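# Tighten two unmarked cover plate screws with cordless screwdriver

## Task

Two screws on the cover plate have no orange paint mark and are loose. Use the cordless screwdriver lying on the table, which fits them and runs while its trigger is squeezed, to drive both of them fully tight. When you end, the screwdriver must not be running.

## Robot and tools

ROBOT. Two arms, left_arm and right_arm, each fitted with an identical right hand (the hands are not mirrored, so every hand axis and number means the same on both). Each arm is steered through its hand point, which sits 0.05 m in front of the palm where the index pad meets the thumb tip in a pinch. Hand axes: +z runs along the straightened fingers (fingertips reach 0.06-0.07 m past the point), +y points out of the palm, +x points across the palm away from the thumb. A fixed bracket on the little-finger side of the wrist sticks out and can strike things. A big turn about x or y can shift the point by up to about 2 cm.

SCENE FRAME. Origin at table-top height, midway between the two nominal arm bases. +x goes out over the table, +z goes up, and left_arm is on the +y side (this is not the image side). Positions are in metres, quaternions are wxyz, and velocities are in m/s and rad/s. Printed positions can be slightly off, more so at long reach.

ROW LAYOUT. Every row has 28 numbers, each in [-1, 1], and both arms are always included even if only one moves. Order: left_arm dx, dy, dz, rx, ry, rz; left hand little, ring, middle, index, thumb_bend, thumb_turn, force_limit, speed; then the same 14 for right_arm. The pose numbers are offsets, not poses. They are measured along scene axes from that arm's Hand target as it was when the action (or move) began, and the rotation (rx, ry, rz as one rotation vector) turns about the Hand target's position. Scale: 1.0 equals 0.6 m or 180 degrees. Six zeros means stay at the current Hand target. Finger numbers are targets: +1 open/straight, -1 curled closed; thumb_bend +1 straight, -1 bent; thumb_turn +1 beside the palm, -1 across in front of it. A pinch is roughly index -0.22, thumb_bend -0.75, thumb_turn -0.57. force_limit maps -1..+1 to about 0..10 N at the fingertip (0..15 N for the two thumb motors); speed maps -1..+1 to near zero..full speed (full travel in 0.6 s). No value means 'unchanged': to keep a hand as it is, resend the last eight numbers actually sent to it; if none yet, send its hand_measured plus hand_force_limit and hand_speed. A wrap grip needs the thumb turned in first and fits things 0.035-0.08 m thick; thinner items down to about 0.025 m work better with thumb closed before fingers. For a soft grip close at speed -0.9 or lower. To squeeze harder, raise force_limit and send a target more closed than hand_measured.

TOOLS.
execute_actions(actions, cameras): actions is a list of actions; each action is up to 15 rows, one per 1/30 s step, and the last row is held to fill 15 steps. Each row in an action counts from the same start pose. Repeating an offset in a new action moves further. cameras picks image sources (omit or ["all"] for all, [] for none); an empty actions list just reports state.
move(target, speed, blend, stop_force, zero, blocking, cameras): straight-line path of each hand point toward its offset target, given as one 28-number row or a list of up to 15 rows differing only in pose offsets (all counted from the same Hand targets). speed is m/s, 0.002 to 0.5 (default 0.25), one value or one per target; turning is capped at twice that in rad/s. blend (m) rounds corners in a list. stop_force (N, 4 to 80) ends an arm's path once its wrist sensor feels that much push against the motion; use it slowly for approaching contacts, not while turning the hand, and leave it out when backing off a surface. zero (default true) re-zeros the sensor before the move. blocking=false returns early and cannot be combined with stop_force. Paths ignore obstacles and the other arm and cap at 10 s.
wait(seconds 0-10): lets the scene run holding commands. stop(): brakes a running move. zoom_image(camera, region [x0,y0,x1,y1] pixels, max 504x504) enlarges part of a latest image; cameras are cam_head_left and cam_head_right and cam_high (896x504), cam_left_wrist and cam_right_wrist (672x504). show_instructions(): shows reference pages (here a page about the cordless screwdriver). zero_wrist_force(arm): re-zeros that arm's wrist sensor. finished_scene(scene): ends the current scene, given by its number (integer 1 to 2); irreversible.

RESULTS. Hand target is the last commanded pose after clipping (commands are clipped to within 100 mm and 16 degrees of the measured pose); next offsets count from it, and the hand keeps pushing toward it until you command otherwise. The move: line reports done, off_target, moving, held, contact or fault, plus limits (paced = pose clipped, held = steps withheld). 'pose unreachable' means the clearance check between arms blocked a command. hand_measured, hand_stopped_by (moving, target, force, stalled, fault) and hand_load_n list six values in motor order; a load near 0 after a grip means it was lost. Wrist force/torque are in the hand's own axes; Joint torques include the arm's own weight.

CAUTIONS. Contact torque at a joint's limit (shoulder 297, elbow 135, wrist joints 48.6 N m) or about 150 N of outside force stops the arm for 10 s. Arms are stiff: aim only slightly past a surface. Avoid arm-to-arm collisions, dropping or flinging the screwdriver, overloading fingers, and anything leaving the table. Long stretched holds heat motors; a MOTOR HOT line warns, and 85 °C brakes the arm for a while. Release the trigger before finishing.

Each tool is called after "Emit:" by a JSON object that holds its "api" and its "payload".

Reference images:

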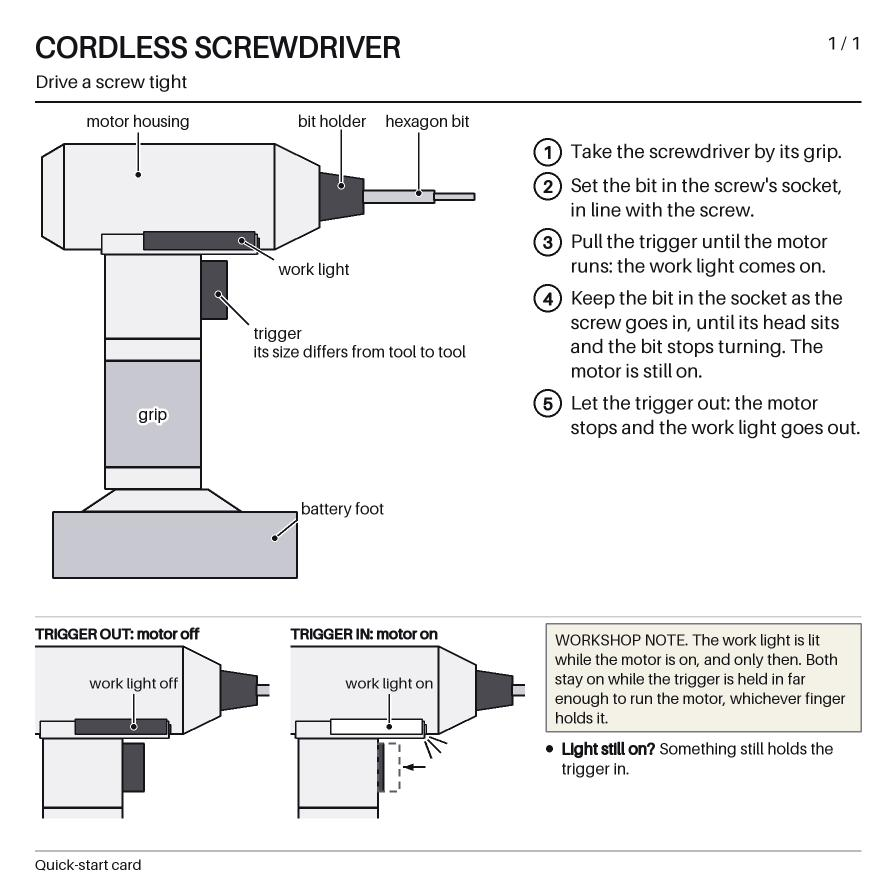

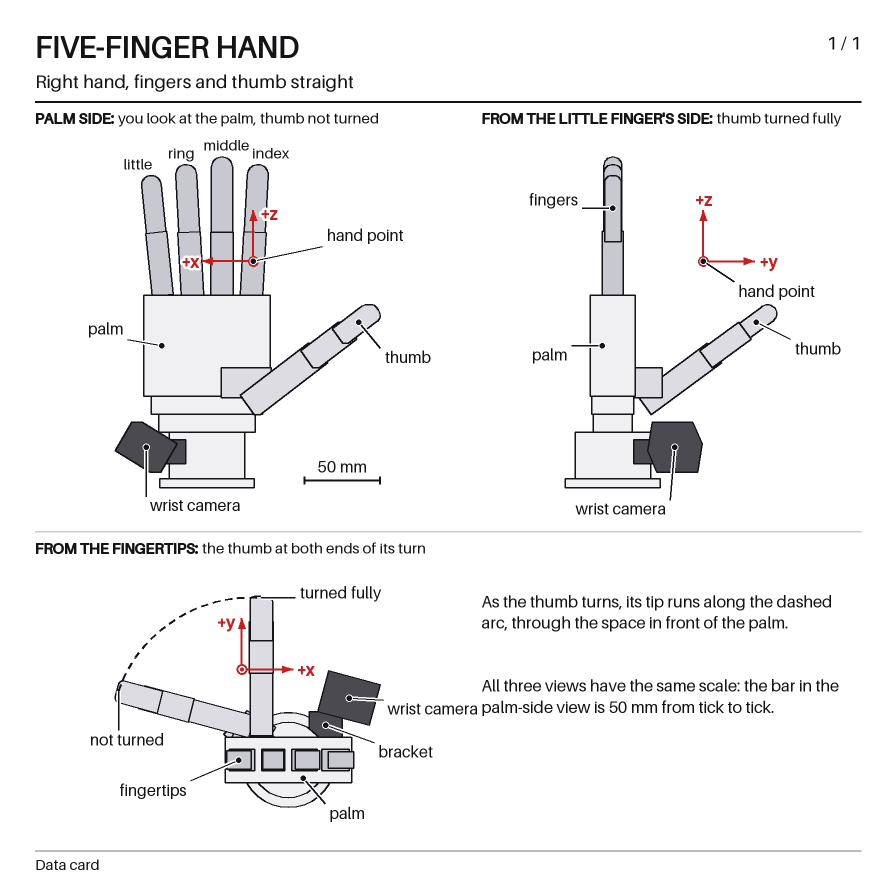

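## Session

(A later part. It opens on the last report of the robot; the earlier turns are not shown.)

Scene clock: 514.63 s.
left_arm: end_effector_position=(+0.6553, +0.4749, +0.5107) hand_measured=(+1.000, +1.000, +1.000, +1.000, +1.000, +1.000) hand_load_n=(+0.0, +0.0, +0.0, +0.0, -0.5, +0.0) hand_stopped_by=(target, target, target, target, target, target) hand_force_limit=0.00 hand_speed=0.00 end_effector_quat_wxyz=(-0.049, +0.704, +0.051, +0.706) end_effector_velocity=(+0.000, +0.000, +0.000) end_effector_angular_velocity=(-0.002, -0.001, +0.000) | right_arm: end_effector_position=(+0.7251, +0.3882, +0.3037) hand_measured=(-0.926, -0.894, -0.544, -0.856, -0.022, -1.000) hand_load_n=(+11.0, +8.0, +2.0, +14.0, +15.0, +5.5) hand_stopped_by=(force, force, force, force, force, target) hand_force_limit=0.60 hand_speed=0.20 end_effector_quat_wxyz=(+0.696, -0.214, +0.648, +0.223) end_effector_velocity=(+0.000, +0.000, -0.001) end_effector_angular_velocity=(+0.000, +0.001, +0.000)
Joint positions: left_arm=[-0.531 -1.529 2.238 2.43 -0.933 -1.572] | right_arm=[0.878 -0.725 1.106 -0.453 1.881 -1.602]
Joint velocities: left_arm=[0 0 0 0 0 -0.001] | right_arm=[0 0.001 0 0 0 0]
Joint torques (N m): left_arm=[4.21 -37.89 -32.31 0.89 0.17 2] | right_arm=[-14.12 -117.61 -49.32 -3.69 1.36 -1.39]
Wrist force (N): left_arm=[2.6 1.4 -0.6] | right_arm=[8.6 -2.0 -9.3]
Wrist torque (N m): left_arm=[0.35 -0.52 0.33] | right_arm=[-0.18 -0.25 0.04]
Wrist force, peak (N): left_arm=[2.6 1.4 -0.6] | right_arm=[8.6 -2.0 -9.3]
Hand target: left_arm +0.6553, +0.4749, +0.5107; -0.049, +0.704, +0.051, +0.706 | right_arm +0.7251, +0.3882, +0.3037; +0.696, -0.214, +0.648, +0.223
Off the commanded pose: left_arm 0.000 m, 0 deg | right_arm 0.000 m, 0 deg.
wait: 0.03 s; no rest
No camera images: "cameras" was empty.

Emit:
{"api": "move", "payload": {"target": [0,0,0,0,0,0,1,1,1,1,1,1,0,0,0,0,0,0,0,0,-1,-1,-0.96,0.0,-0.9,-1,0.6,0.2], "cameras": []}}

Emit:
{"api": "move", "payload": {"target": [0,0,0,0,0,0,1,1,1,1,1,1,0,0,0.00549,0.00377,-0.00025,0,0,0,-1,-1,-0.96,0.0,-0.9,-1,0.6,0.2], "speed": 0.002, "stop_force": 6, "cameras": []}}

Emit:
{"api": "wait", "payload": {"seconds": 0.03, "cameras": []}}

Emit:
{"api": "wait", "payload": {"seconds": 0.03, "cameras": []}}

Emit:
{"api": "move", "payload": {"target": [0,0,0,0,0,0,1,1,1,1,1,1,0,0,0,0,0,0,0,0,-1,-1,-0.96,-0.9,-0.9,-1,0.6,0.0], "cameras": []}}

Emit:
{"api": "wait", "payload": {"seconds": 0.03, "cameras": []}}

Emit:
{"api": "wait", "payload": {"seconds": 0.03, "cameras": []}}

Emit:
{"api": "wait", "payload": {"seconds": 0.03, "cameras": []}}

Emit:
{"api": "wait", "payload": {"seconds": 0.03, "cameras": []}}

Scene clock: 515.87 s.
left_arm: end_effector_position=(+0.6553, +0.4749, +0.5107) hand_measured=(+1.000, +1.000, +1.000, +1.000, +1.000, +1.000) hand_load_n=(+0.0, +0.0, +0.0, +0.0, +0.0, +0.0) hand_stopped_by=(target, target, target, target, target, target) hand_force_limit=0.00 hand_speed=0.00 end_effector_quat_wxyz=(-0.049, +0.704, +0.051, +0.706) end_effector_velocity=(+0.000, +0.000, -0.001) end_effector_angular_velocity=(+0.002, +0.001, +0.000) | right_arm: end_effector_position=(+0.7251, +0.3882, +0.3037) hand_measured=(-0.926, -0.894, -0.544, +0.000, -0.022, -1.000) hand_load_n=(+11.5, +8.5, +2.5, +0.0, +14.5, +6.0) hand_stopped_by=(force, force, force, target, force, target) hand_force_limit=0.60 hand_speed=0.20 end_effector_quat_wxyz=(+0.696, -0.214, +0.648, +0.223) end_effector_velocity=(+0.000, +0.000, +0.000) end_effector_angular_velocity=(+0.000, +0.000, +0.000)
Joint positions: left_arm=[-0.531 -1.529 2.238 2.43 -0.933 -1.572] | right_arm=[0.878 -0.725 1.106 -0.453 1.881 -1.602]
Joint velocities: left_arm=[0.001 0.001 0 0 -0.001 0.001] | right_arm=[0 0 0 -0.001 0 0]
Joint torques (N m): left_arm=[4.16 -35.41 -30.96 1.11 -0.31 2.4] | right_arm=[-5.3 -119.29 -46.78 -4.1 1.37 -1.2]
Wrist force (N): left_arm=[2.5 1.4 -0.7] | right_arm=[5.7 -4.5 -3.9]
Wrist torque (N m): left_arm=[0.36 -0.50 0.33] | right_arm=[-0.15 -0.39 -0.01]
Wrist force, peak (N): left_arm=[2.7 1.9 -0.6] | right_arm=[9.1 -2.1 -13.0]
Hand target: left_arm +0.6553, +0.4749, +0.5107; -0.049, +0.704, +0.051, +0.706 | right_arm +0.7251, +0.3882, +0.3037; +0.696, -0.214, +0.648, +0.223
Off the commanded pose: left_arm 0.000 m, 0 deg | right_arm 0.000 m, 0 deg.
move: done
No camera images: "cameras" was empty.

Scene clock: 516.83 s.
left_arm: end_effector_position=(+0.6553, +0.4749, +0.5107) hand_measured=(+1.000, +1.000, +1.000, +1.000, +1.000, +1.000) hand_load_n=(+0.0, +0.0, +0.0, +0.0, +0.0, +0.0) hand_stopped_by=(target, target, target, target, target, target) hand_force_limit=0.00 hand_speed=0.00 end_effector_quat_wxyz=(-0.049, +0.704, +0.051, +0.706) end_effector_velocity=(+0.000, +0.000, +0.000) end_effector_angular_velocity=(+0.001, +0.001, +0.000) | right_arm: end_effector_position=(+0.7255, +0.3884, +0.3037) hand_measured=(-0.926, -0.894, -0.544, +0.000, -0.022, -1.000) hand_load_n=(+12.0, +9.0, +2.5, +0.0, +14.5, +6.5) hand_stopped_by=(force, force, force, target, force, target) hand_force_limit=0.60 hand_speed=0.20 end_effector_quat_wxyz=(+0.696, -0.214, +0.648, +0.223) end_effector_velocity=(+0.000, +0.000, +0.002) end_effector_angular_velocity=(+0.001, -0.001, +0.000)
Joint positions: left_arm=[-0.531 -1.529 2.238 2.43 -0.933 -1.572] | right_arm=[0.878 -0.724 1.104 -0.453 1.881 -1.602]
Joint velocities: left_arm=[0 0 0 0.001 0 0.001] | right_arm=[0 -0.002 0 0.001 0 0]
Joint torques (N m): left_arm=[5.14 -34.46 -30.71 1.47 -0.44 2.28] | right_arm=[-5.34 -126.44 -40.62 -6.48 0.11 -0.84]
Wrist force (N): left_arm=[2.4 1.3 -0.6] | right_arm=[5.8 -4.9 -8.6]
Wrist torque (N m): left_arm=[0.33 -0.48 0.31] | right_arm=[0.16 -0.58 0.03]
Wrist force, peak (N): left_arm=[2.6 1.9 -0.7] | right_arm=[6.3 -5.2 -11.9]
Hand target: left_arm +0.6553, +0.4749, +0.5107; -0.049, +0.704, +0.051, +0.706 | right_arm +0.7254, +0.3884, +0.3037; +0.696, -0.214, +0.648, +0.223
Off the commanded pose: left_arm 0.000 m, 0 deg | right_arm 0.004 m, 0 deg.
move: contact (right_arm)
No camera images: "cameras" was empty.

Scene clock: 516.87 s.
left_arm: end_effector_position=(+0.6553, +0.4749, +0.5107) hand_measured=(+1.000, +1.000, +1.000, +1.000, +1.000, +1.000) hand_load_n=(+0.0, +0.0, +0.0, +0.0, +0.0, +0.0) hand_stopped_by=(target, target, target, target, target, target) hand_force_limit=0.00 hand_speed=0.00 end_effector_quat_wxyz=(-0.049, +0.704, +0.051, +0.706) end_effector_velocity=(+0.000, +0.000, +0.000) end_effector_angular_velocity=(+0.000, +0.000, +0.001) | right_arm: end_effector_position=(+0.7255, +0.3884, +0.3037) hand_measured=(-0.926, -0.894, -0.544, +0.000, -0.022, -1.000) hand_load_n=(+12.0, +9.0, +2.5, +0.0, +14.5, +6.0) hand_stopped_by=(force, force, force, target, force, target) hand_force_limit=0.60 hand_speed=0.20 end_effector_quat_wxyz=(+0.696, -0.214, +0.648, +0.223) end_effector_velocity=(+0.000, +0.000, +0.001) end_effector_angular_velocity=(+0.001, -0.001, +0.000)
Joint positions: left_arm=[-0.531 -1.529 2.238 2.43 -0.933 -1.572] | right_arm=[0.878 -0.724 1.104 -0.453 1.881 -1.602]
Joint velocities: left_arm=[0.001 0 0 0 0 -0.001] | right_arm=[0 -0.001 0 -0.001 0 0]
Joint torques (N m): left_arm=[3.88 -36.26 -31.83 1.26 0.36 2.26] | right_arm=[-6.43 -127.01 -40.86 -6.47 0.29 -0.94]
Wrist force (N): left_arm=[2.2 1.4 -0.9] | right_arm=[5.1 -5.1 -8.9]
Wrist torque (N m): left_arm=[0.37 -0.44 0.30] | right_arm=[0.15 -0.46 -0.02]
Wrist force, peak (N): left_arm=[2.2 1.4 -0.9] | right_arm=[5.1 -5.1 -8.9]
Hand target: left_arm +0.6553, +0.4749, +0.5107; -0.049, +0.704, +0.051, +0.706 | right_arm +0.7254, +0.3884, +0.3037; +0.696, -0.214, +0.648, +0.223
Off the commanded pose: left_arm 0.000 m, 0 deg | right_arm 0.004 m, 0 deg.
wait: 0.03 s; no rest
No camera images: "cameras" was empty.

Scene clock: 516.90 s.
left_arm: end_effector_position=(+0.6553, +0.4749, +0.5107) hand_measured=(+1.000, +1.000, +1.000, +1.000, +1.000, +1.000) hand_load_n=(+0.0, +0.0, +0.0, +0.0, +0.0, +0.0) hand_stopped_by=(target, target, target, target, target, target) hand_force_limit=0.00 hand_speed=0.00 end_effector_quat_wxyz=(-0.049, +0.704, +0.051, +0.706) end_effector_velocity=(+0.000, -0.001, +0.000) end_effector_angular_velocity=(+0.002, +0.001, -0.001) | right_arm: end_effector_position=(+0.7255, +0.3884, +0.3037) hand_measured=(-0.926, -0.894, -0.544, +0.000, -0.022, -1.000) hand_load_n=(+12.0, +9.0, +2.5, +0.0, +14.5, +6.0) hand_stopped_by=(force, force, force, target, force, target) hand_force_limit=0.60 hand_speed=0.20 end_effector_quat_wxyz=(+0.696, -0.214, +0.648, +0.223) end_effector_velocity=(+0.000, +0.000, +0.001) end_effector_angular_velocity=(+0.000, +0.000, +0.000)
Joint positions: left_arm=[-0.531 -1.529 2.238 2.43 -0.933 -1.572] | right_arm=[0.878 -0.724 1.104 -0.453 1.881 -1.602]
Joint velocities: left_arm=[-0.001 0 0 0 0 0.001] | right_arm=[0 -0.001 0 0.001 0 0]
Joint torques (N m): left_arm=[4.81 -35.11 -30.74 1.39 0.35 2.12] | right_arm=[-5.98 -126.71 -40.62 -6.44 0.27 -1.08]
Wrist force (N): left_arm=[2.6 1.1 -0.6] | right_arm=[5.4 -4.8 -9.0]
Wrist torque (N m): left_arm=[0.31 -0.51 0.32] | right_arm=[0.19 -0.49 0.00]
Wrist force, peak (N): left_arm=[2.6 1.1 -0.6] | right_arm=[5.4 -4.8 -9.0]
Hand target: left_arm +0.6553, +0.4749, +0.5107; -0.049, +0.704, +0.051, +0.706 | right_arm +0.7254, +0.3884, +0.3037; +0.696, -0.214, +0.648, +0.223
Off the commanded pose: left_arm 0.000 m, 0 deg | right_arm 0.004 m, 0 deg.
wait: 0.03 s; no rest
No camera images: "cameras" was empty.

Scene clock: 517.70 s.
left_arm: end_effector_position=(+0.6553, +0.4749, +0.5107) hand_measured=(+1.000, +1.000, +1.000, +1.000, +1.000, +1.000) hand_load_n=(+0.0, +0.0, +0.0, +0.0, +0.0, +0.0) hand_stopped_by=(target, target, target, target, target, target) hand_force_limit=0.00 hand_speed=0.00 end_effector_quat_wxyz=(-0.049, +0.704, +0.051, +0.706) end_effector_velocity=(+0.000, +0.000, +0.000) end_effector_angular_velocity=(-0.001, +0.000, +0.001) | right_arm: end_effector_position=(+0.7255, +0.3884, +0.3037) hand_measured=(-0.926, -0.894, -0.544, -0.854, -0.022, -1.000) hand_load_n=(+11.5, +8.0, +2.5, +13.5, +15.0, +5.5) hand_stopped_by=(force, force, force, force, force, target) hand_force_limit=0.60 hand_speed=0.00 end_effector_quat_wxyz=(+0.696, -0.214, +0.648, +0.223) end_effector_velocity=(+0.000, +0.000, +0.002) end_effector_angular_velocity=(+0.002, -0.001, +0.000)
Joint positions: left_arm=[-0.531 -1.529 2.238 2.43 -0.933 -1.572] | right_arm=[0.878 -0.724 1.104 -0.453 1.881 -1.602]
Joint velocities: left_arm=[0 0 0 0 0 -0.001] | right_arm=[0 -0.001 0 -0.001 0 0]
Joint torques (N m): left_arm=[3.72 -33.97 -31.67 0.87 -0.19 2.09] | right_arm=[2.1 -126.33 -45.66 -5.9 0.58 -1]
Wrist force (N): left_arm=[2.3 1.6 -0.8] | right_arm=[7.7 -4.4 -12.8]
Wrist torque (N m): left_arm=[0.39 -0.47 0.31] | right_arm=[0.05 -0.30 -0.75]
Wrist force, peak (N): left_arm=[2.7 1.7 -0.5] | right_arm=[7.7 -4.4 -12.8]
Hand target: left_arm +0.6553, +0.4749, +0.5107; -0.049, +0.704, +0.051, +0.706 | right_arm +0.7254, +0.3884, +0.3037; +0.696, -0.214, +0.648, +0.223
Off the commanded pose: left_arm 0.000 m, 0 deg | right_arm 0.000 m, 0 deg.
move: done
No camera images: "cameras" was empty.

Scene clock: 517.73 s.
left_arm: end_effector_position=(+0.6553, +0.4749, +0.5107) hand_measured=(+1.000, +1.000, +1.000, +1.000, +1.000, +1.000) hand_load_n=(+0.0, +0.0, +0.5, +0.0, +0.0, +0.0) hand_stopped_by=(target, target, target, target, target, target) hand_force_limit=0.00 hand_speed=0.00 end_effector_quat_wxyz=(-0.049, +0.704, +0.051, +0.706) end_effector_velocity=(+0.000, +0.001, +0.000) end_effector_angular_velocity=(+0.001, +0.000, +0.001) | right_arm: end_effector_position=(+0.7255, +0.3884, +0.3037) hand_measured=(-0.926, -0.894, -0.544, -0.854, -0.022, -1.000) hand_load_n=(+11.5, +8.0, +2.0, +13.0, +15.0, +5.5) hand_stopped_by=(force, force, force, force, force, target) hand_force_limit=0.60 hand_speed=0.00 end_effector_quat_wxyz=(+0.696, -0.214, +0.648, +0.223) end_effector_velocity=(+0.000, +0.000, -0.003) end_effector_angular_velocity=(-0.001, +0.001, +0.000)
Joint positions: left_arm=[-0.531 -1.529 2.238 2.43 -0.933 -1.572] | right_arm=[0.878 -0.724 1.104 -0.453 1.881 -1.602]
Joint velocities: left_arm=[0.001 -0.001 0 0 0 0.002] | right_arm=[0 0.002 0 -0.001 0 0]
Joint torques (N m): left_arm=[5.5 -35.92 -31.41 1.42 0.03 2.19] | right_arm=[1.77 -125.43 -46.3 -6.03 0.46 -1.1]
Wrist force (N): left_arm=[2.3 1.5 -0.5] | right_arm=[7.9 -4.2 -12.6]
Wrist torque (N m): left_arm=[0.36 -0.47 0.32] | right_arm=[0.09 -0.35 -0.73]
Wrist force, peak (N): left_arm=[2.3 1.5 -0.5] | right_arm=[7.9 -4.2 -12.6]
Hand target: left_arm +0.6553, +0.4749, +0.5107; -0.049, +0.704, +0.051, +0.706 | right_arm +0.7254, +0.3884, +0.3037; +0.696, -0.214, +0.648, +0.223
Off the commanded pose: left_arm 0.000 m, 0 deg | right_arm 0.000 m, 0 deg.
wait: 0.03 s; no rest
No camera images: "cameras" was empty.

Scene clock: 517.77 s.
left_arm: end_effector_position=(+0.6553, +0.4749, +0.5107) hand_measured=(+1.000, +1.000, +1.000, +1.000, +1.000, +1.000) hand_load_n=(+0.0, +0.0, +0.0, +0.0, +0.0, +0.0) hand_stopped_by=(target, target, target, target, target, target) hand_force_limit=0.00 hand_speed=0.00 end_effector_quat_wxyz=(-0.049, +0.704, +0.051, +0.706) end_effector_velocity=(+0.000, +0.000, +0.000) end_effector_angular_velocity=(+0.001, +0.000, -0.001) | right_arm: end_effector_position=(+0.7255, +0.3884, +0.3037) hand_measured=(-0.926, -0.894, -0.544, -0.854, -0.022, -1.000) hand_load_n=(+11.5, +8.5, +2.0, +13.0, +15.0, +5.5) hand_stopped_by=(force, force, force, force, force, target) hand_force_limit=0.60 hand_speed=0.00 end_effector_quat_wxyz=(+0.696, -0.214, +0.648, +0.223) end_effector_velocity=(+0.000, +0.000, +0.000) end_effector_angular_velocity=(-0.001, +0.001, +0.000)
Joint positions: left_arm=[-0.531 -1.529 2.238 2.43 -0.933 -1.572] | right_arm=[0.878 -0.724 1.104 -0.453 1.881 -1.602]
Joint velocities: left_arm=[0 0 0 0 -0.001 0.001] | right_arm=[0 0 0 0.002 0 0]
Joint torques (N m): left_arm=[4.24 -34.3 -32.45 1.54 -0.29 2.48] | right_arm=[2.16 -126.07 -46.78 -5.73 0.44 -1.06]
Wrist force (N): left_arm=[2.3 1.5 -0.3] | right_arm=[7.4 -4.1 -12.8]
Wrist torque (N m): left_arm=[0.34 -0.48 0.31] | right_arm=[0.10 -0.27 -0.76]
Wrist force, peak (N): left_arm=[2.3 1.5 -0.3] | right_arm=[7.4 -4.1 -12.8]
Hand target: left_arm +0.6553, +0.4749, +0.5107; -0.049, +0.704, +0.051, +0.706 | right_arm +0.7254, +0.3884, +0.3037; +0.696, -0.214, +0.648, +0.223
Off the commanded pose: left_arm 0.000 m, 0 deg | right_arm 0.000 m, 0 deg.
wait: 0.03 s; no rest
No camera images: "cameras" was empty.

Scene clock: 517.80 s.
left_arm: end_effector_position=(+0.6553, +0.4749, +0.5107) hand_measured=(+1.000, +1.000, +1.000, +1.000, +1.000, +1.000) hand_load_n=(+0.0, +0.0, +0.0, +0.0, +0.0, +0.0) hand_stopped_by=(target, target, target, target, target, target) hand_force_limit=0.00 hand_speed=0.00 end_effector_quat_wxyz=(-0.049, +0.704, +0.051, +0.706) end_effector_velocity=(+0.000, +0.000, +0.000) end_effector_angular_velocity=(-0.001, +0.000, +0.000) | right_arm: end_effector_position=(+0.7255, +0.3884, +0.3037) hand_measured=(-0.926, -0.894, -0.544, -0.854, -0.022, -1.000) hand_load_n=(+11.5, +8.0, +2.5, +13.5, +15.0, +5.5) hand_stopped_by=(force, force, force, force, force, target) hand_force_limit=0.60 hand_speed=0.00 end_effector_quat_wxyz=(+0.696, -0.214, +0.648, +0.223) end_effector_velocity=(+0.000, +0.000, -0.001) end_effector_angular_velocity=(+0.000, +0.000, +0.000)
Joint positions: left_arm=[-0.531 -1.529 2.238 2.43 -0.933 -1.572] | right_arm=[0.878 -0.724 1.104 -0.453 1.881 -1.602]
Joint velocities: left_arm=[0 0 0 0 0 -0.001] | right_arm=[0 0.001 0 -0.001 0 0]
Joint torques (N m): left_arm=[5.28 -37.75 -31.45 0.67 -0.41 2.21] | right_arm=[2.56 -126.13 -46.98 -5.92 0.57 -0.94]
Wrist force (N): left_arm=[2.4 1.3 -0.8] | right_arm=[8.1 -4.5 -12.7]
Wrist torque (N m): left_arm=[0.34 -0.48 0.31] | right_arm=[0.05 -0.37 -0.72]
Wrist force, peak (N): left_arm=[2.4 1.3 -0.8] | right_arm=[8.1 -4.5 -12.7]
Hand target: left_arm +0.6553, +0.4749, +0.5107; -0.049, +0.704, +0.051, +0.706 | right_arm +0.7254, +0.3884, +0.3037; +0.696, -0.214, +0.648, +0.223
Off the commanded pose: left_arm 0.000 m, 0 deg | right_arm 0.000 m, 0 deg.
wait: 0.03 s; no rest
No camera images: "cameras" was empty.

Scene clock: 517.83 s.
left_arm: end_effector_position=(+0.6553, +0.4749, +0.5107) hand_measured=(+1.000, +1.000, +1.000, +1.000, +1.000, +1.000) hand_load_n=(+0.0, +0.0, +0.0, +0.0, +0.0, +0.0) hand_stopped_by=(target, target, target, target, target, target) hand_force_limit=0.00 hand_speed=0.00 end_effector_quat_wxyz=(-0.049, +0.704, +0.051, +0.706) end_effector_velocity=(+0.000, +0.000, +0.000) end_effector_angular_velocity=(-0.001, -0.001, +0.001) | right_arm: end_effector_position=(+0.7255, +0.3884, +0.3037) hand_measured=(-0.926, -0.894, -0.544, -0.854, -0.022, -1.000) hand_load_n=(+11.5, +8.5, +2.0, +13.0, +15.0, +5.5) hand_stopped_by=(force, force, force, force, force, target) hand_force_limit=0.60 hand_speed=0.00 end_effector_quat_wxyz=(+0.696, -0.214, +0.648, +0.223) end_effector_velocity=(+0.000, +0.000, +0.002) end_effector_angular_velocity=(+0.001, -0.001, +0.000)
Joint positions: left_arm=[-0.531 -1.529 2.238 2.43 -0.933 -1.572] | right_arm=[0.878 -0.724 1.104 -0.453 1.881 -1.602]
Joint velocities: left_arm=[0 0 0 0 0.001 -0.001] | right_arm=[0 -0.002 0 0.001 0 0]
Joint torques (N m): left_arm=[-0.22 -31.01 -31.07 1.59 -0.39 1.99] | right_arm=[3.27 -126.62 -47.07 -5.77 0.46 -1.07]
Wrist force (N): left_arm=[2.1 1.4 -0.6] | right_arm=[7.6 -4.3 -12.8]
Wrist torque (N m): left_arm=[0.36 -0.44 0.30] | right_arm=[0.09 -0.30 -0.74]
Wrist force, peak (N): left_arm=[2.1 1.4 -0.6] | right_arm=[7.6 -4.3 -12.8]
Hand target: left_arm +0.6553, +0.4749, +0.5107; -0.049, +0.704, +0.051, +0.706 | right_arm +0.7254, +0.3884, +0.3037; +0.696, -0.214, +0.648, +0.223
Off the commanded pose: left_arm 0.000 m, 0 deg | right_arm 0.000 m, 0 deg.
wait: 0.03 s; no rest
No camera images: "cameras" was empty.

Emit:
{"api": "move", "payload": {"target": [[0,0,0,0,0,0,1,1,1,1,1,1,0,0,-0.00549,-0.00377,0.00025,0,0,0,-1,-1,-0.96,-0.9,-0.9,-1,0.6,0.2],[0,0,0,0,0,0,1,1,1,1,1,1,0,0,-0.00843,0.00049,-0.00022,0,0,0,-1,-1,-0.96,-0.9,-0.9,-1,0.6,0.2]], "speed": 0.02, "cameras": []}}

Emit:
{"api": "move", "payload": {"target": [0,0,0,0,0,0,1,1,1,1,1,1,0,0,0.01372,0.00943,-0.00063,0,0,0,-1,-1,-0.96,-0.9,-0.9,-1,0.6,0.2], "speed": 0.004, "stop_force": 5, "cameras": ["cam_left_wrist","cam_high","cam_head_left"]}}

Emit:
{"api": "zoom_image", "payload": {"camera": "cam_left_wrist", "region": [340, 255, 440, 330]}}

Scene clock: 518.90 s.
left_arm: end_effector_position=(+0.6553, +0.4749, +0.5107) hand_measured=(+1.000, +1.000, +1.000, +1.000, +1.000, +1.000) hand_load_n=(+0.0, +0.0, +0.0, +0.0, +0.0, +0.0) hand_stopped_by=(target, target, target, target, target, target) hand_force_limit=0.00 hand_speed=0.00 end_effector_quat_wxyz=(-0.049, +0.704, +0.051, +0.706) end_effector_velocity=(+0.000, -0.001, +0.000) end_effector_angular_velocity=(+0.000, +0.000, -0.001) | right_arm: end_effector_position=(+0.7204, +0.3887, +0.3038) hand_measured=(-0.926, -0.894, -0.544, -0.838, -0.022, -1.000) hand_load_n=(+18.0, +17.5, +4.5, +23.5, +12.0, +3.0) hand_stopped_by=(force, force, force, force, force, target) hand_force_limit=0.60 hand_speed=0.20 end_effector_quat_wxyz=(+0.697, -0.214, +0.648, +0.223) end_effector_velocity=(+0.000, +0.000, -0.001) end_effector_angular_velocity=(+0.000, +0.001, +0.001)
Joint positions: left_arm=[-0.531 -1.529 2.238 2.43 -0.933 -1.572] | right_arm=[0.883 -0.728 1.111 -0.456 1.885 -1.603]
Joint velocities: left_arm=[-0.001 -0.001 0 0 0 0] | right_arm=[0 0 0.001 0 -0.001 0]
Joint torques (N m): left_arm=[1.78 -32.84 -31.32 0.89 -0.5 2.07] | right_arm=[45.77 -89.37 0.78 11.81 -5.11 -2.14]
Wrist force (N): left_arm=[2.2 1.3 -0.6] | right_arm=[-17.8 -15.3 71.8]
Wrist torque (N m): left_arm=[0.34 -0.46 0.30] | right_arm=[-3.03 -1.08 -1.70]
Wrist force, peak (N): left_arm=[2.9 1.7 -0.5] | right_arm=[-18.1 -15.0 72.2]
Hand target: left_arm +0.6553, +0.4749, +0.5107; -0.049, +0.704, +0.051, +0.706 | right_arm +0.7204, +0.3887, +0.3036; +0.696, -0.214, +0.648, +0.223
Off the commanded pose: left_arm 0.000 m, 0 deg | right_arm 0.000 m, 0 deg.
move: done
No camera images: "cameras" was empty.

Scene clock: 520.00 s.
left_arm: end_effector_position=(+0.6553, +0.4749, +0.5107) hand_measured=(+1.000, +1.000, +1.000, +1.000, +1.000, +1.000) hand_load_n=(+0.0, +0.0, +0.0, +0.0, +0.0, +0.0) hand_stopped_by=(target, target, target, target, target, target) hand_force_limit=0.00 hand_speed=0.00 end_effector_quat_wxyz=(-0.049, +0.704, +0.051, +0.706) end_effector_velocity=(+0.000, +0.000, +0.000) end_effector_angular_velocity=(-0.001, +0.000, -0.001) | right_arm: end_effector_position=(+0.7206, +0.3889, +0.3036) hand_measured=(-0.926, -0.894, -0.544, -0.838, -0.022, -1.000) hand_load_n=(+18.5, +17.5, +4.0, +23.0, +12.0, +3.0) hand_stopped_by=(force, force, force, force, force, target) hand_force_limit=0.60 hand_speed=0.20 end_effector_quat_wxyz=(+0.696, -0.214, +0.648, +0.223) end_effector_velocity=(+0.000, +0.000, +0.001) end_effector_angular_velocity=(+0.000, +0.000, +0.000)
Joint positions: left_arm=[-0.531 -1.529 2.238 2.43 -0.933 -1.572] | right_arm=[0.883 -0.727 1.11 -0.456 1.885 -1.603]
Joint velocities: left_arm=[0 0 0 0 0 -0.001] | right_arm=[0 -0.001 0 0.001 0 0]
Joint torques (N m): left_arm=[5.06 -36.59 -31.55 1.4 0 2.04] | right_arm=[50.98 -99.66 -0.83 6.55 -2.94 -2.06]
Wrist force (N): left_arm=[2.3 1.3 -0.6] | right_arm=[-16.3 -13.2 70.9]
Wrist torque (N m): left_arm=[0.33 -0.47 0.31] | right_arm=[-3.04 -0.87 -1.65]
Wrist force, peak (N): left_arm=[2.8 1.7 -0.8] | right_arm=[-19.1 -15.2 73.3]
Hand target: left_arm +0.6553, +0.4749, +0.5107; -0.049, +0.704, +0.051, +0.706 | right_arm +0.7205, +0.3889, +0.3036; +0.696, -0.214, +0.648, +0.223
Off the commanded pose: left_arm 0.000 m, 0 deg | right_arm 0.010 m, 0 deg.
move: contact (right_arm)
Images, in order (width x height): cam_head_left 896x504, cam_high 896x504, cam_left_wrist 672x504.

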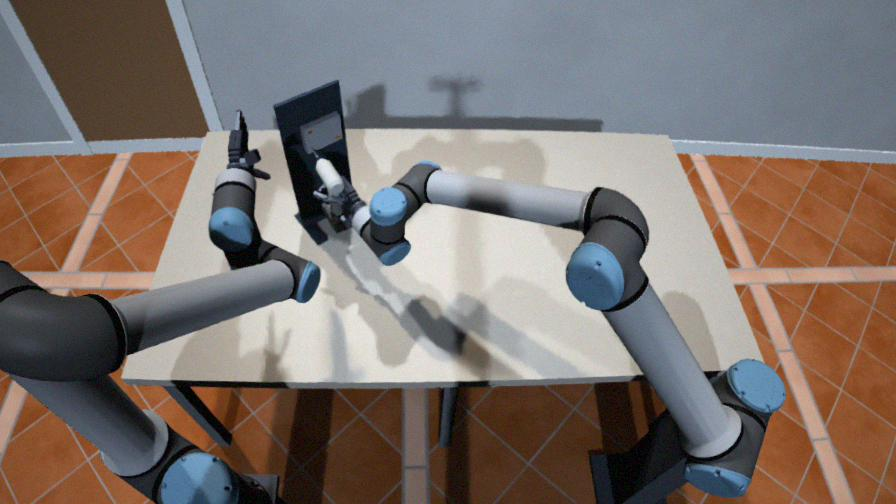

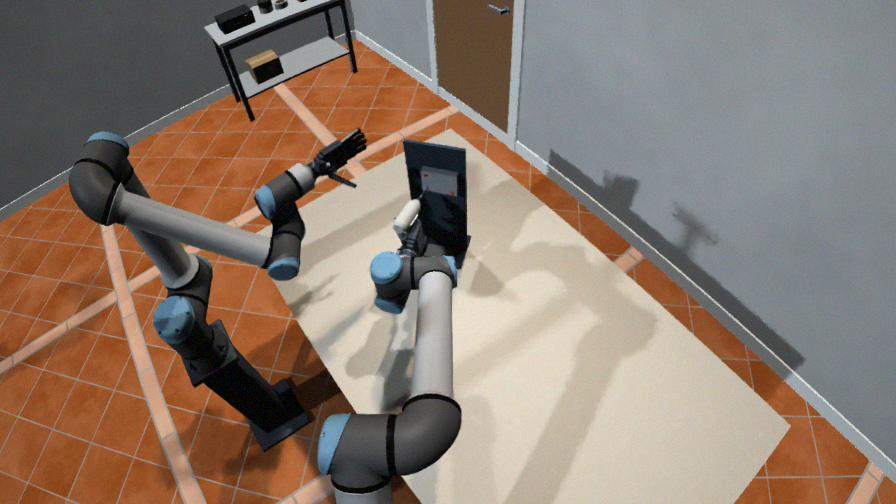

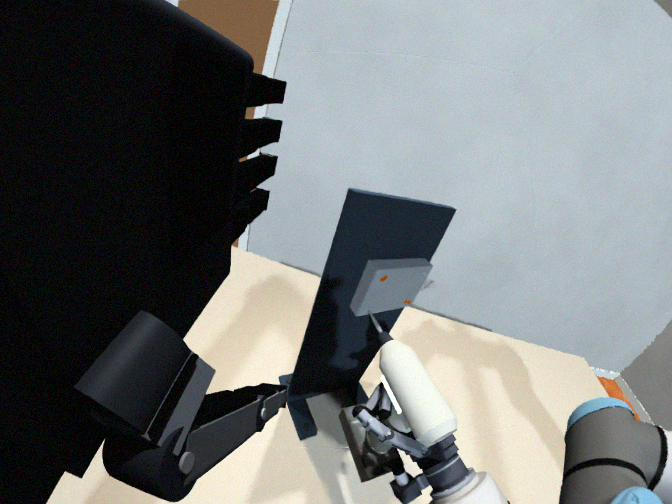

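Scaled by 5.040 from the camera's 672x504 image, which has a finer 960x720 frame.

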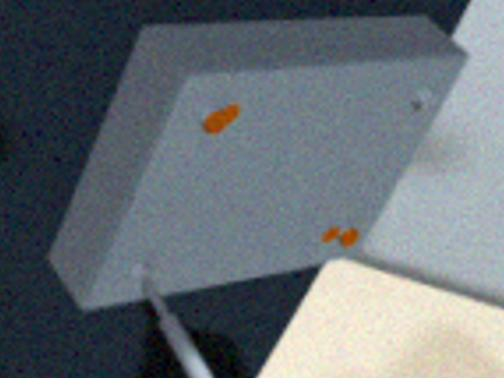

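Emit:
{"api": "move", "payload": {"target": [0,0,0,0,0,0,1,1,1,1,1,1,0,0,0.00817,-0.00083,0.00017,0,0,0,-1,-1,-0.96,-0.9,-0.9,-1,0.6,0.2], "speed": 0.01, "cameras": []}}

Emit:
{"api": "move", "payload": {"target": [0,0,0,0,0,0,1,1,1,1,1,1,0,0,0,0,0,0,0,0,-1,-1,-0.96,0.3,-0.9,-1,0.6,0.2], "cameras": ["cam_left_wrist"]}}

Emit:
{"api": "zoom_image", "payload": {"camera": "cam_left_wrist", "region": [340, 290, 500, 450]}}

Scene clock: 520.90 s.
left_arm: end_effector_position=(+0.6553, +0.4749, +0.5107) hand_measured=(+1.000, +1.000, +1.000, +1.000, +1.000, +1.000) hand_load_n=(+0.0, +0.0, +0.0, +0.5, +0.0, +0.0) hand_stopped_by=(target, target, target, target, target, target) hand_force_limit=0.00 hand_speed=0.00 end_effector_quat_wxyz=(-0.049, +0.704, +0.051, +0.706) end_effector_velocity=(+0.000, -0.001, +0.000) end_effector_angular_velocity=(-0.001, +0.000, -0.001) | right_arm: end_effector_position=(+0.7252, +0.3885, +0.3033) hand_measured=(-0.926, -0.894, -0.544, -0.840, -0.022, -1.000) hand_load_n=(+14.0, +10.0, +3.0, +9.5, +13.5, +4.0) hand_stopped_by=(force, force, force, force, force, target) hand_force_limit=0.60 hand_speed=0.20 end_effector_quat_wxyz=(+0.696, -0.214, +0.648, +0.223) end_effector_velocity=(+0.000, +0.000, +0.000) end_effector_angular_velocity=(+0.000, +0.000, +0.000)
Joint positions: left_arm=[-0.531 -1.529 2.238 2.43 -0.933 -1.572] | right_arm=[0.878 -0.724 1.104 -0.453 1.88 -1.602]
Joint velocities: left_arm=[-0.001 0 0 0 0 -0.001] | right_arm=[0 0 0 0 0 0]
Joint torques (N m): left_arm=[5.55 -35.94 -31.5 0.65 -0.62 2.14] | right_arm=[-26.5 -126.35 -59.46 -7.1 2.86 3.21]
Wrist force (N): left_arm=[2.3 1.3 -0.6] | right_arm=[10.0 3.6 -21.1]
Wrist torque (N m): left_arm=[0.34 -0.48 0.31] | right_arm=[-0.05 -0.15 -0.85]
Wrist force, peak (N): left_arm=[2.9 1.4 -0.7] | right_arm=[-17.0 -13.5 70.9]
Hand target: left_arm +0.6553, +0.4749, +0.5107; -0.049, +0.704, +0.051, +0.706 | right_arm +0.7254, +0.3884, +0.3037; +0.696, -0.214, +0.648, +0.223
Off the commanded pose: left_arm 0.000 m, 0 deg | right_arm 0.000 m, 0 deg.
move: done
No camera images: "cameras" was empty.

Scene clock: 521.77 s.
left_arm: end_effector_position=(+0.6553, +0.4749, +0.5107) hand_measured=(+1.000, +1.000, +1.000, +1.000, +1.000, +1.000) hand_load_n=(+0.0, +0.0, +0.0, +0.0, +0.0, +0.0) hand_stopped_by=(target, target, target, target, target, target) hand_force_limit=0.00 hand_speed=0.00 end_effector_quat_wxyz=(-0.049, +0.704, +0.051, +0.706) end_effector_velocity=(+0.000, +0.001, +0.000) end_effector_angular_velocity=(+0.000, +0.000, +0.000) | right_arm: end_effector_position=(+0.7255, +0.3884, +0.3037) hand_measured=(-0.926, -0.894, -0.544, +0.300, -0.022, -1.000) hand_load_n=(+14.0, +10.0, +2.5, +0.0, +13.5, +4.0) hand_stopped_by=(force, force, force, target, force, target) hand_force_limit=0.60 hand_speed=0.20 end_effector_quat_wxyz=(+0.696, -0.214, +0.648, +0.223) end_effector_velocity=(+0.000, +0.000, +0.002) end_effector_angular_velocity=(+0.001, -0.001, +0.000)
Joint positions: left_arm=[-0.531 -1.529 2.238 2.43 -0.933 -1.572] | right_arm=[0.878 -0.724 1.104 -0.453 1.881 -1.602]
Joint velocities: left_arm=[0.001 0 0 0 -0.001 0] | right_arm=[0 -0.001 0 0 0 0]
Joint torques (N m): left_arm=[4.88 -35.63 -32.74 1.21 -0.4 2.29] | right_arm=[-22.48 -137.58 -56.79 -7.56 3.25 -0.17]
Wrist force (N): left_arm=[2.4 1.3 -1.0] | right_arm=[13.0 1.2 -20.6]
Wrist torque (N m): left_arm=[0.36 -0.48 0.31] | right_arm=[0.05 -0.11 0.17]
Wrist force, peak (N): left_arm=[2.6 1.5 -0.8] | right_arm=[13.8 1.3 -28.2]
Hand target: left_arm +0.6553, +0.4749, +0.5107; -0.049, +0.704, +0.051, +0.706 | right_arm +0.7254, +0.3884, +0.3037; +0.696, -0.214, +0.648, +0.223
Off the commanded pose: left_arm 0.000 m, 0 deg | right_arm 0.000 m, 0 deg.
move: done
Images, in order (width x height): cam_left_wrist 672x504.

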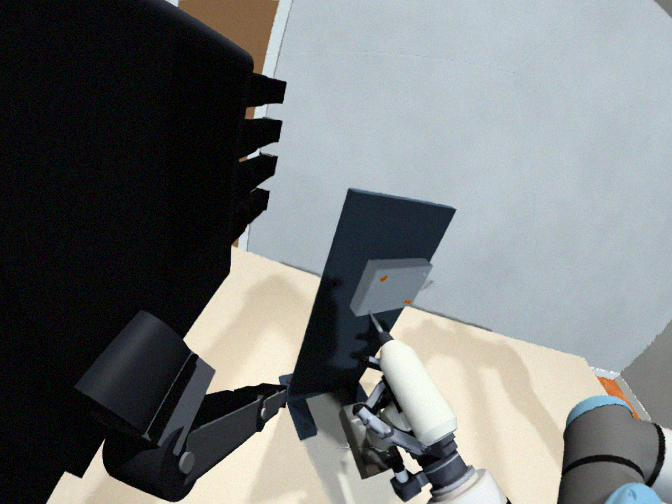

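Scaled by 3.150 from the camera's 672x504 image, which has a finer 960x720 frame.

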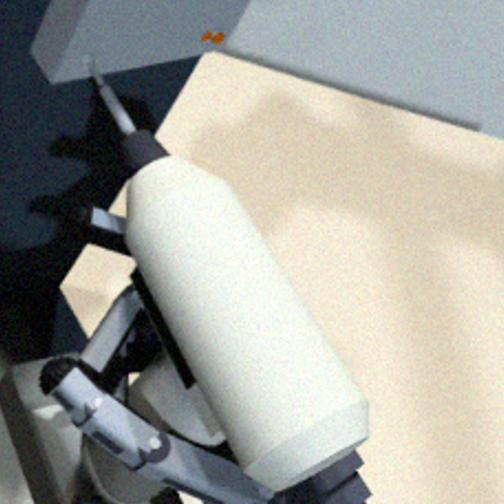

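Emit:
{"api": "move", "payload": {"target": [0,0,0,0,0,0,1,1,1,1,1,1,0,0,-0.00549,-0.00377,0.00025,0,0,0,-1,-1,-0.96,0.3,-0.9,-1,0.6,0.2], "speed": 0.01, "cameras": ["cam_left_wrist"]}}

Emit:
{"api": "zoom_image", "payload": {"camera": "cam_left_wrist", "region": [340, 255, 440, 330]}}

Scene clock: 526.13 s.
left_arm: end_effector_position=(+0.6553, +0.4749, +0.5107) hand_measured=(+1.000, +1.000, +1.000, +1.000, +1.000, +1.000) hand_load_n=(+0.0, +0.0, -0.5, +0.0, +0.0, +0.0) hand_stopped_by=(target, target, target, target, target, target) hand_force_limit=0.00 hand_speed=0.00 end_effector_quat_wxyz=(-0.049, +0.704, +0.051, +0.706) end_effector_velocity=(+0.000, +0.000, +0.001) end_effector_angular_velocity=(-0.001, -0.001, +0.001) | right_arm: end_effector_position=(+0.7221, +0.3861, +0.3038) hand_measured=(-0.926, -0.894, -0.544, +0.300, -0.022, -1.000) hand_load_n=(+14.5, +11.5, +3.5, -0.5, +12.5, +5.0) hand_stopped_by=(force, force, force, target, force, target) hand_force_limit=0.60 hand_speed=0.20 end_effector_quat_wxyz=(+0.696, -0.214, +0.648, +0.223) end_effector_velocity=(+0.000, +0.000, +0.002) end_effector_angular_velocity=(+0.003, -0.002, +0.000)
Joint positions: left_arm=[-0.531 -1.529 2.238 2.43 -0.933 -1.572] | right_arm=[0.88 -0.73 1.116 -0.458 1.882 -1.603]
Joint velocities: left_arm=[0 0 0 -0.001 0 0] | right_arm=[0 -0.001 -0.001 -0.002 0 0]
Joint torques (N m): left_arm=[5.08 -37.44 -32.45 1.23 -0.04 2.13] | right_arm=[11.12 -117.82 -50.31 -5.6 1.52 -1.55]
Wrist force (N): left_arm=[2.4 1.2 -0.5] | right_arm=[7.1 -2.8 -2.6]
Wrist torque (N m): left_arm=[0.31 -0.49 0.31] | right_arm=[-0.46 -0.04 -0.03]
Wrist force, peak (N): left_arm=[2.5 1.8 -0.8] | right_arm=[13.2 1.5 -20.8]
Hand target: left_arm +0.6553, +0.4749, +0.5107; -0.049, +0.704, +0.051, +0.706 | right_arm +0.7221, +0.3862, +0.3038; +0.696, -0.214, +0.648, +0.223
Off the commanded pose: left_arm 0.000 m, 0 deg | right_arm 0.000 m, 0 deg.
move: done
Images, in order (width x height): cam_left_wrist 672x504.

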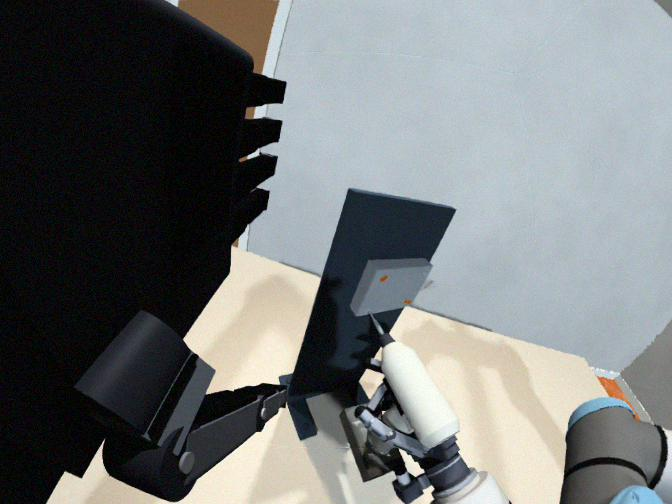

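Scaled by 5.040 from the camera's 672x504 image, which has a finer 960x720 frame.

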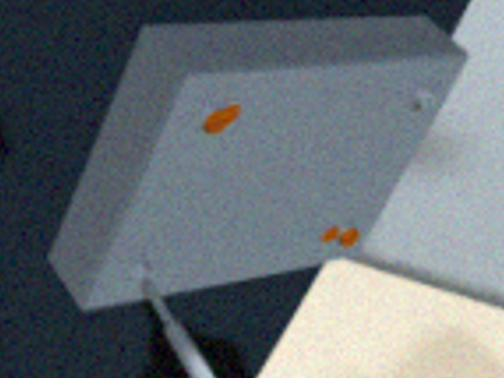

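Emit:
{"api": "move", "payload": {"target": [[0,0,0,0,0,0,1,1,1,1,1,1,0,0,-0.01372,-0.00943,0.00063,0,0,0,-1,-1,-0.96,0.3,-0.9,-1,0.6,0.2],[0,0,0,0,0,0,1,1,1,1,1,1,0,0,0.0561,-0.1034,0.108,0,0,0,-1,-1,-0.96,0.3,-0.9,-1,0.6,0.2]], "speed": 0.06, "cameras": ["cam_left_wrist","cam_right_wrist"]}}

Emit:
{"api": "zoom_image", "payload": {"camera": "cam_left_wrist", "region": [390, 250, 470, 310]}}

Scene clock: 528.63 s.
left_arm: end_effector_position=(+0.6553, +0.4749, +0.5107) hand_measured=(+1.000, +1.000, +1.000, +1.000, +1.000, +1.000) hand_load_n=(+0.0, +0.5, +0.0, +0.0, +0.0, +0.0) hand_stopped_by=(target, target, target, target, target, target) hand_force_limit=0.00 hand_speed=0.00 end_effector_quat_wxyz=(-0.049, +0.704, +0.051, +0.706) end_effector_velocity=(+0.000, +0.000, +0.000) end_effector_angular_velocity=(-0.003, -0.001, -0.001) | right_arm: end_effector_position=(+0.7559, +0.3239, +0.3685) hand_measured=(-0.926, -0.894, -0.544, +0.300, -0.022, -1.000) hand_load_n=(+14.0, +12.0, +3.5, +0.0, +12.5, +5.0) hand_stopped_by=(force, force, force, target, force, target) hand_force_limit=0.60 hand_speed=0.20 end_effector_quat_wxyz=(+0.696, -0.214, +0.648, +0.223) end_effector_velocity=(-0.001, +0.002, -0.003) end_effector_angular_velocity=(-0.001, +0.001, +0.000)
Joint positions: left_arm=[-0.531 -1.529 2.238 2.43 -0.933 -1.572] | right_arm=[0.813 -0.838 1.189 -0.422 1.815 -1.597]
Joint velocities: left_arm=[0 0 0 0 0 -0.003] | right_arm=[0.002 0.004 -0.001 -0.002 0.002 0]
Joint torques (N m): left_arm=[4.83 -37.99 -33.7 1.1 -0.27 2.3] | right_arm=[17 -102.21 -51.6 -7.05 3.2 1.57]
Wrist force (N): left_arm=[2.4 1.1 -0.7] | right_arm=[7.4 -3.0 -2.7]
Wrist torque (N m): left_arm=[0.30 -0.49 0.31] | right_arm=[-0.51 -0.07 0.01]
Wrist force, peak (N): left_arm=[2.9 1.6 -0.5] | right_arm=[7.9 -1.7 -4.7]
Hand target: left_arm +0.6553, +0.4749, +0.5107; -0.049, +0.704, +0.051, +0.706 | right_arm +0.7558, +0.3241, +0.3685; +0.696, -0.214, +0.648, +0.223
Off the commanded pose: left_arm 0.000 m, 0 deg | right_arm 0.000 m, 0 deg.
move: done
Images, in order (width x height): cam_left_wrist 672x504, cam_right_wrist 672x504.

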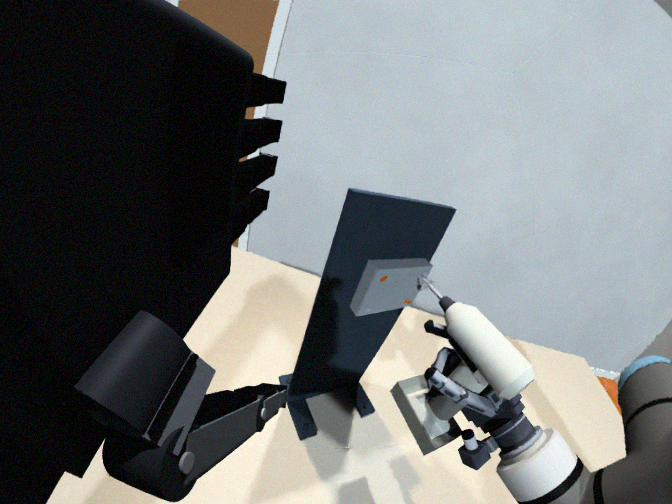

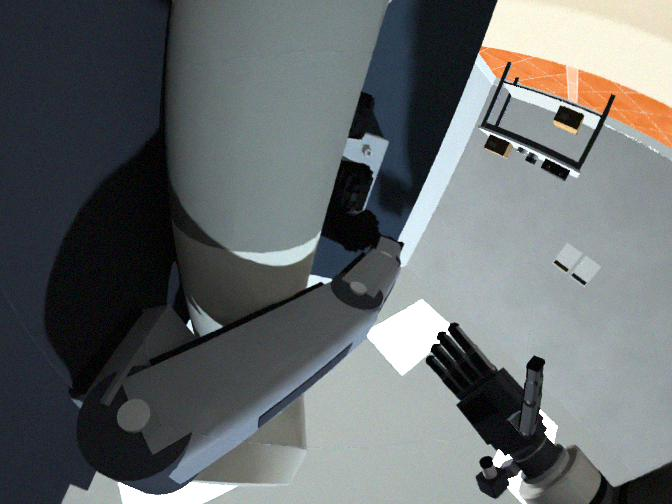

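Scaled by 6.300 from the camera's 672x504 image, which has a finer 960x720 frame.

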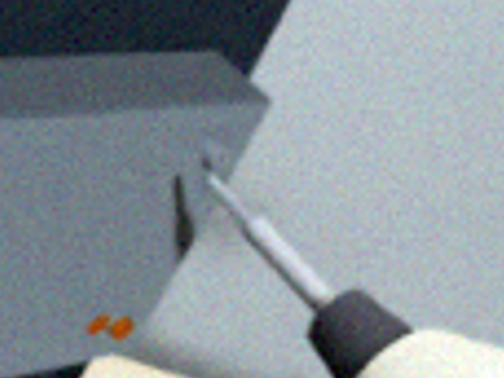

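Emit:
{"api": "move", "payload": {"target": [[0,0,0,0,0,0,1,1,1,1,1,1,0,0,0.00754,-0.01169,-0.00876,0,0,0,-1,-1,-0.96,0.3,-0.9,-1,0.6,0.2],[0,0,0,0,0,0,1,1,1,1,1,1,0,0,0.01852,-0.00415,-0.00926,0,0,0,-1,-1,-0.96,0.3,-0.9,-1,0.6,0.2]], "speed": 0.03, "cameras": ["cam_left_wrist"]}}

Emit:
{"api": "zoom_image", "payload": {"camera": "cam_left_wrist", "region": [405, 257, 445, 297]}}

Scene clock: 529.80 s.
left_arm: end_effector_position=(+0.6553, +0.4749, +0.5107) hand_measured=(+1.000, +1.000, +1.000, +1.000, +1.000, +1.000) hand_load_n=(+0.0, -0.5, +0.0, +0.0, +0.0, +0.0) hand_stopped_by=(target, target, target, target, target, target) hand_force_limit=0.00 hand_speed=0.00 end_effector_quat_wxyz=(-0.049, +0.704, +0.051, +0.706) end_effector_velocity=(+0.000, +0.001, +0.000) end_effector_angular_velocity=(+0.000, +0.000, +0.002) | right_arm: end_effector_position=(+0.7670, +0.3216, +0.3629) hand_measured=(-0.926, -0.894, -0.544, +0.300, -0.022, -1.000) hand_load_n=(+14.5, +11.5, +3.5, +0.0, +12.5, +5.5) hand_stopped_by=(force, force, force, target, force, target) hand_force_limit=0.60 hand_speed=0.20 end_effector_quat_wxyz=(+0.696, -0.214, +0.648, +0.223) end_effector_velocity=(+0.000, -0.001, -0.001) end_effector_angular_velocity=(+0.000, +0.001, -0.001)
Joint positions: left_arm=[-0.531 -1.529 2.238 2.43 -0.933 -1.572] | right_arm=[0.803 -0.829 1.183 -0.426 1.805 -1.597]
Joint velocities: left_arm=[0.001 0 0 -0.001 0 0.001] | right_arm=[0 -0.001 0.003 -0.001 0 0]
Joint torques (N m): left_arm=[4.47 -40.1 -34.01 0.93 0.19 2.15] | right_arm=[-0.64 -124.44 -39.22 -6.79 0.42 2.2]
Wrist force (N): left_arm=[2.3 1.5 -0.9] | right_arm=[7.2 -3.0 -3.1]
Wrist torque (N m): left_arm=[0.39 -0.46 0.31] | right_arm=[-0.48 -0.03 -0.01]
Wrist force, peak (N): left_arm=[2.9 1.7 -0.5] | right_arm=[7.5 -3.7 -3.7]
Hand target: left_arm +0.6553, +0.4749, +0.5107; -0.049, +0.704, +0.051, +0.706 | right_arm +0.7669, +0.3216, +0.3630; +0.696, -0.214, +0.648, +0.223
Off the commanded pose: left_arm 0.000 m, 0 deg | right_arm 0.000 m, 0 deg.
move: done
Images, in order (width x height): cam_left_wrist 672x504.

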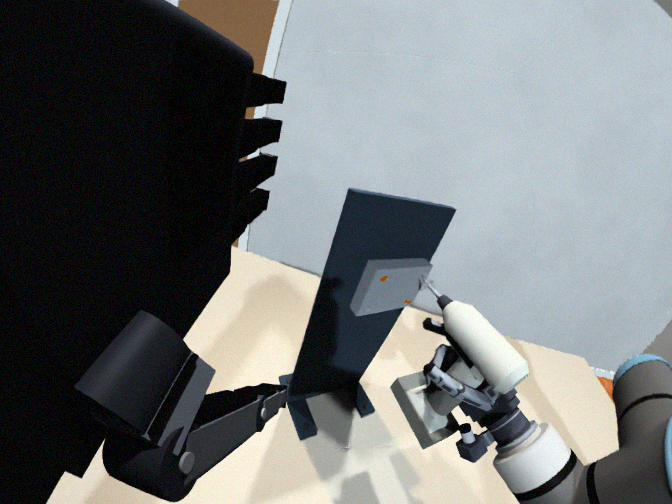

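Scaled by 12.600 from the camera's 672x504 image, which has a finer 960x720 frame.

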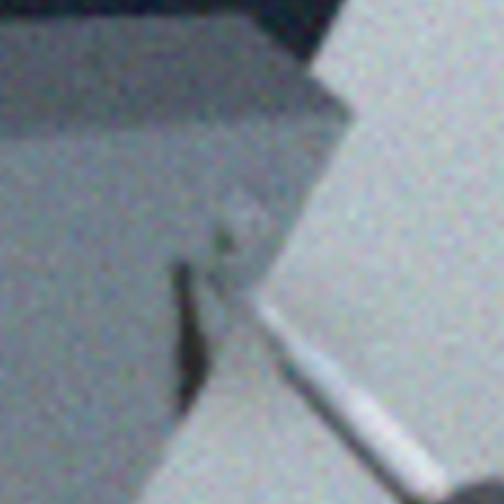

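Emit:
{"api": "move", "payload": {"target": [[0,0,0,0,0,0,1,1,1,1,1,1,0,0,0.00377,-0.00522,0.00392,0,0,0,-1,-1,-0.96,0.3,-0.9,-1,0.6,0.2],[0,0,0,0,0,0,1,1,1,1,1,1,0,0,0.0172,0.004,0.0033,0,0,0,-1,-1,-0.96,0.3,-0.9,-1,0.6,0.2]], "speed": 0.008, "stop_force": 4, "cameras": ["cam_left_wrist"]}}

Emit:
{"api": "zoom_image", "payload": {"camera": "cam_left_wrist", "region": [410, 262, 435, 287]}}

Scene clock: 532.57 s.
left_arm: end_effector_position=(+0.6553, +0.4749, +0.5107) hand_measured=(+1.000, +1.000, +1.000, +1.000, +1.000, +1.000) hand_load_n=(+0.0, +0.0, +0.0, +0.0, +0.5, +0.0) hand_stopped_by=(target, target, target, target, target, target) hand_force_limit=0.00 hand_speed=0.00 end_effector_quat_wxyz=(-0.049, +0.704, +0.051, +0.706) end_effector_velocity=(+0.000, +0.000, -0.001) end_effector_angular_velocity=(+0.002, +0.001, +0.001) | right_arm: end_effector_position=(+0.7761, +0.3232, +0.3650) hand_measured=(-0.926, -0.894, -0.544, +0.300, -0.022, -1.000) hand_load_n=(+14.5, +11.5, +3.5, +0.0, +13.0, +5.0) hand_stopped_by=(force, force, force, target, force, target) hand_force_limit=0.60 hand_speed=0.20 end_effector_quat_wxyz=(+0.696, -0.214, +0.648, +0.223) end_effector_velocity=(+0.000, +0.000, +0.000) end_effector_angular_velocity=(-0.001, +0.000, +0.000)
Joint positions: left_arm=[-0.531 -1.529 2.238 2.43 -0.933 -1.572] | right_arm=[0.796 -0.82 1.164 -0.415 1.799 -1.596]
Joint velocities: left_arm=[0.001 0.001 0 0 0 0.002] | right_arm=[0 0 0 0.001 0 0]
Joint torques (N m): left_arm=[2.95 -35.16 -32.5 0.93 -0.39 1.92] | right_arm=[8.29 -125.01 -41.8 -6.72 1.96 1.85]
Wrist force (N): left_arm=[2.5 1.3 -0.6] | right_arm=[7.2 -3.2 -2.6]
Wrist torque (N m): left_arm=[0.33 -0.49 0.32] | right_arm=[-0.52 -0.03 -0.01]
Wrist force, peak (N): left_arm=[2.7 1.7 -0.8] | right_arm=[9.0 -1.6 -12.6]
Hand target: left_arm +0.6553, +0.4749, +0.5107; -0.049, +0.704, +0.051, +0.706 | right_arm +0.7760, +0.3232, +0.3650; +0.696, -0.214, +0.648, +0.223
Off the commanded pose: left_arm 0.000 m, 0 deg | right_arm 0.001 m, 0 deg.
move: contact (right_arm); path passed 1 of 2 targets
Images, in order (width x height): cam_left_wrist 672x504.

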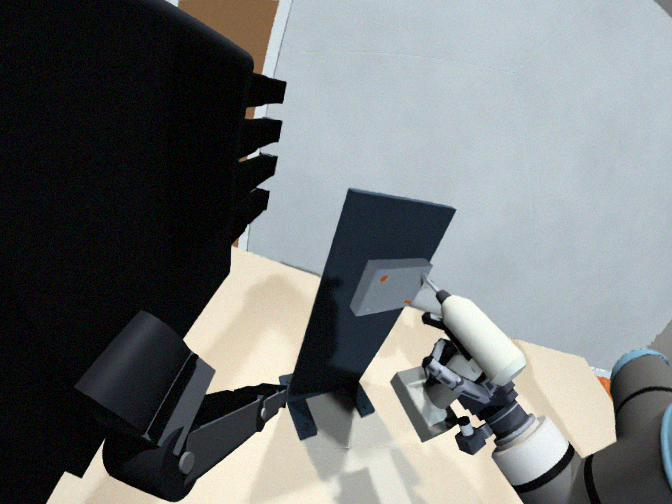

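Scaled by 20.160 from the camera's 672x504 image, which has a finer 960x720 frame.

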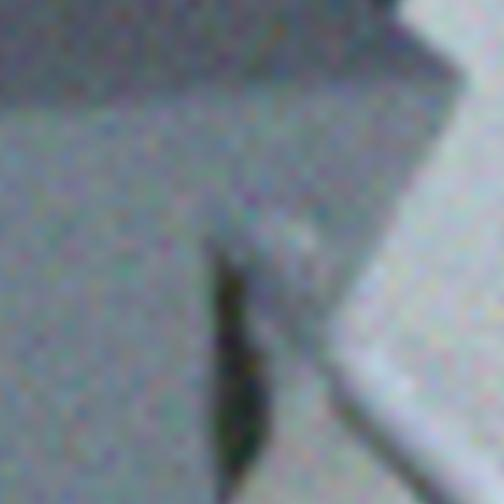

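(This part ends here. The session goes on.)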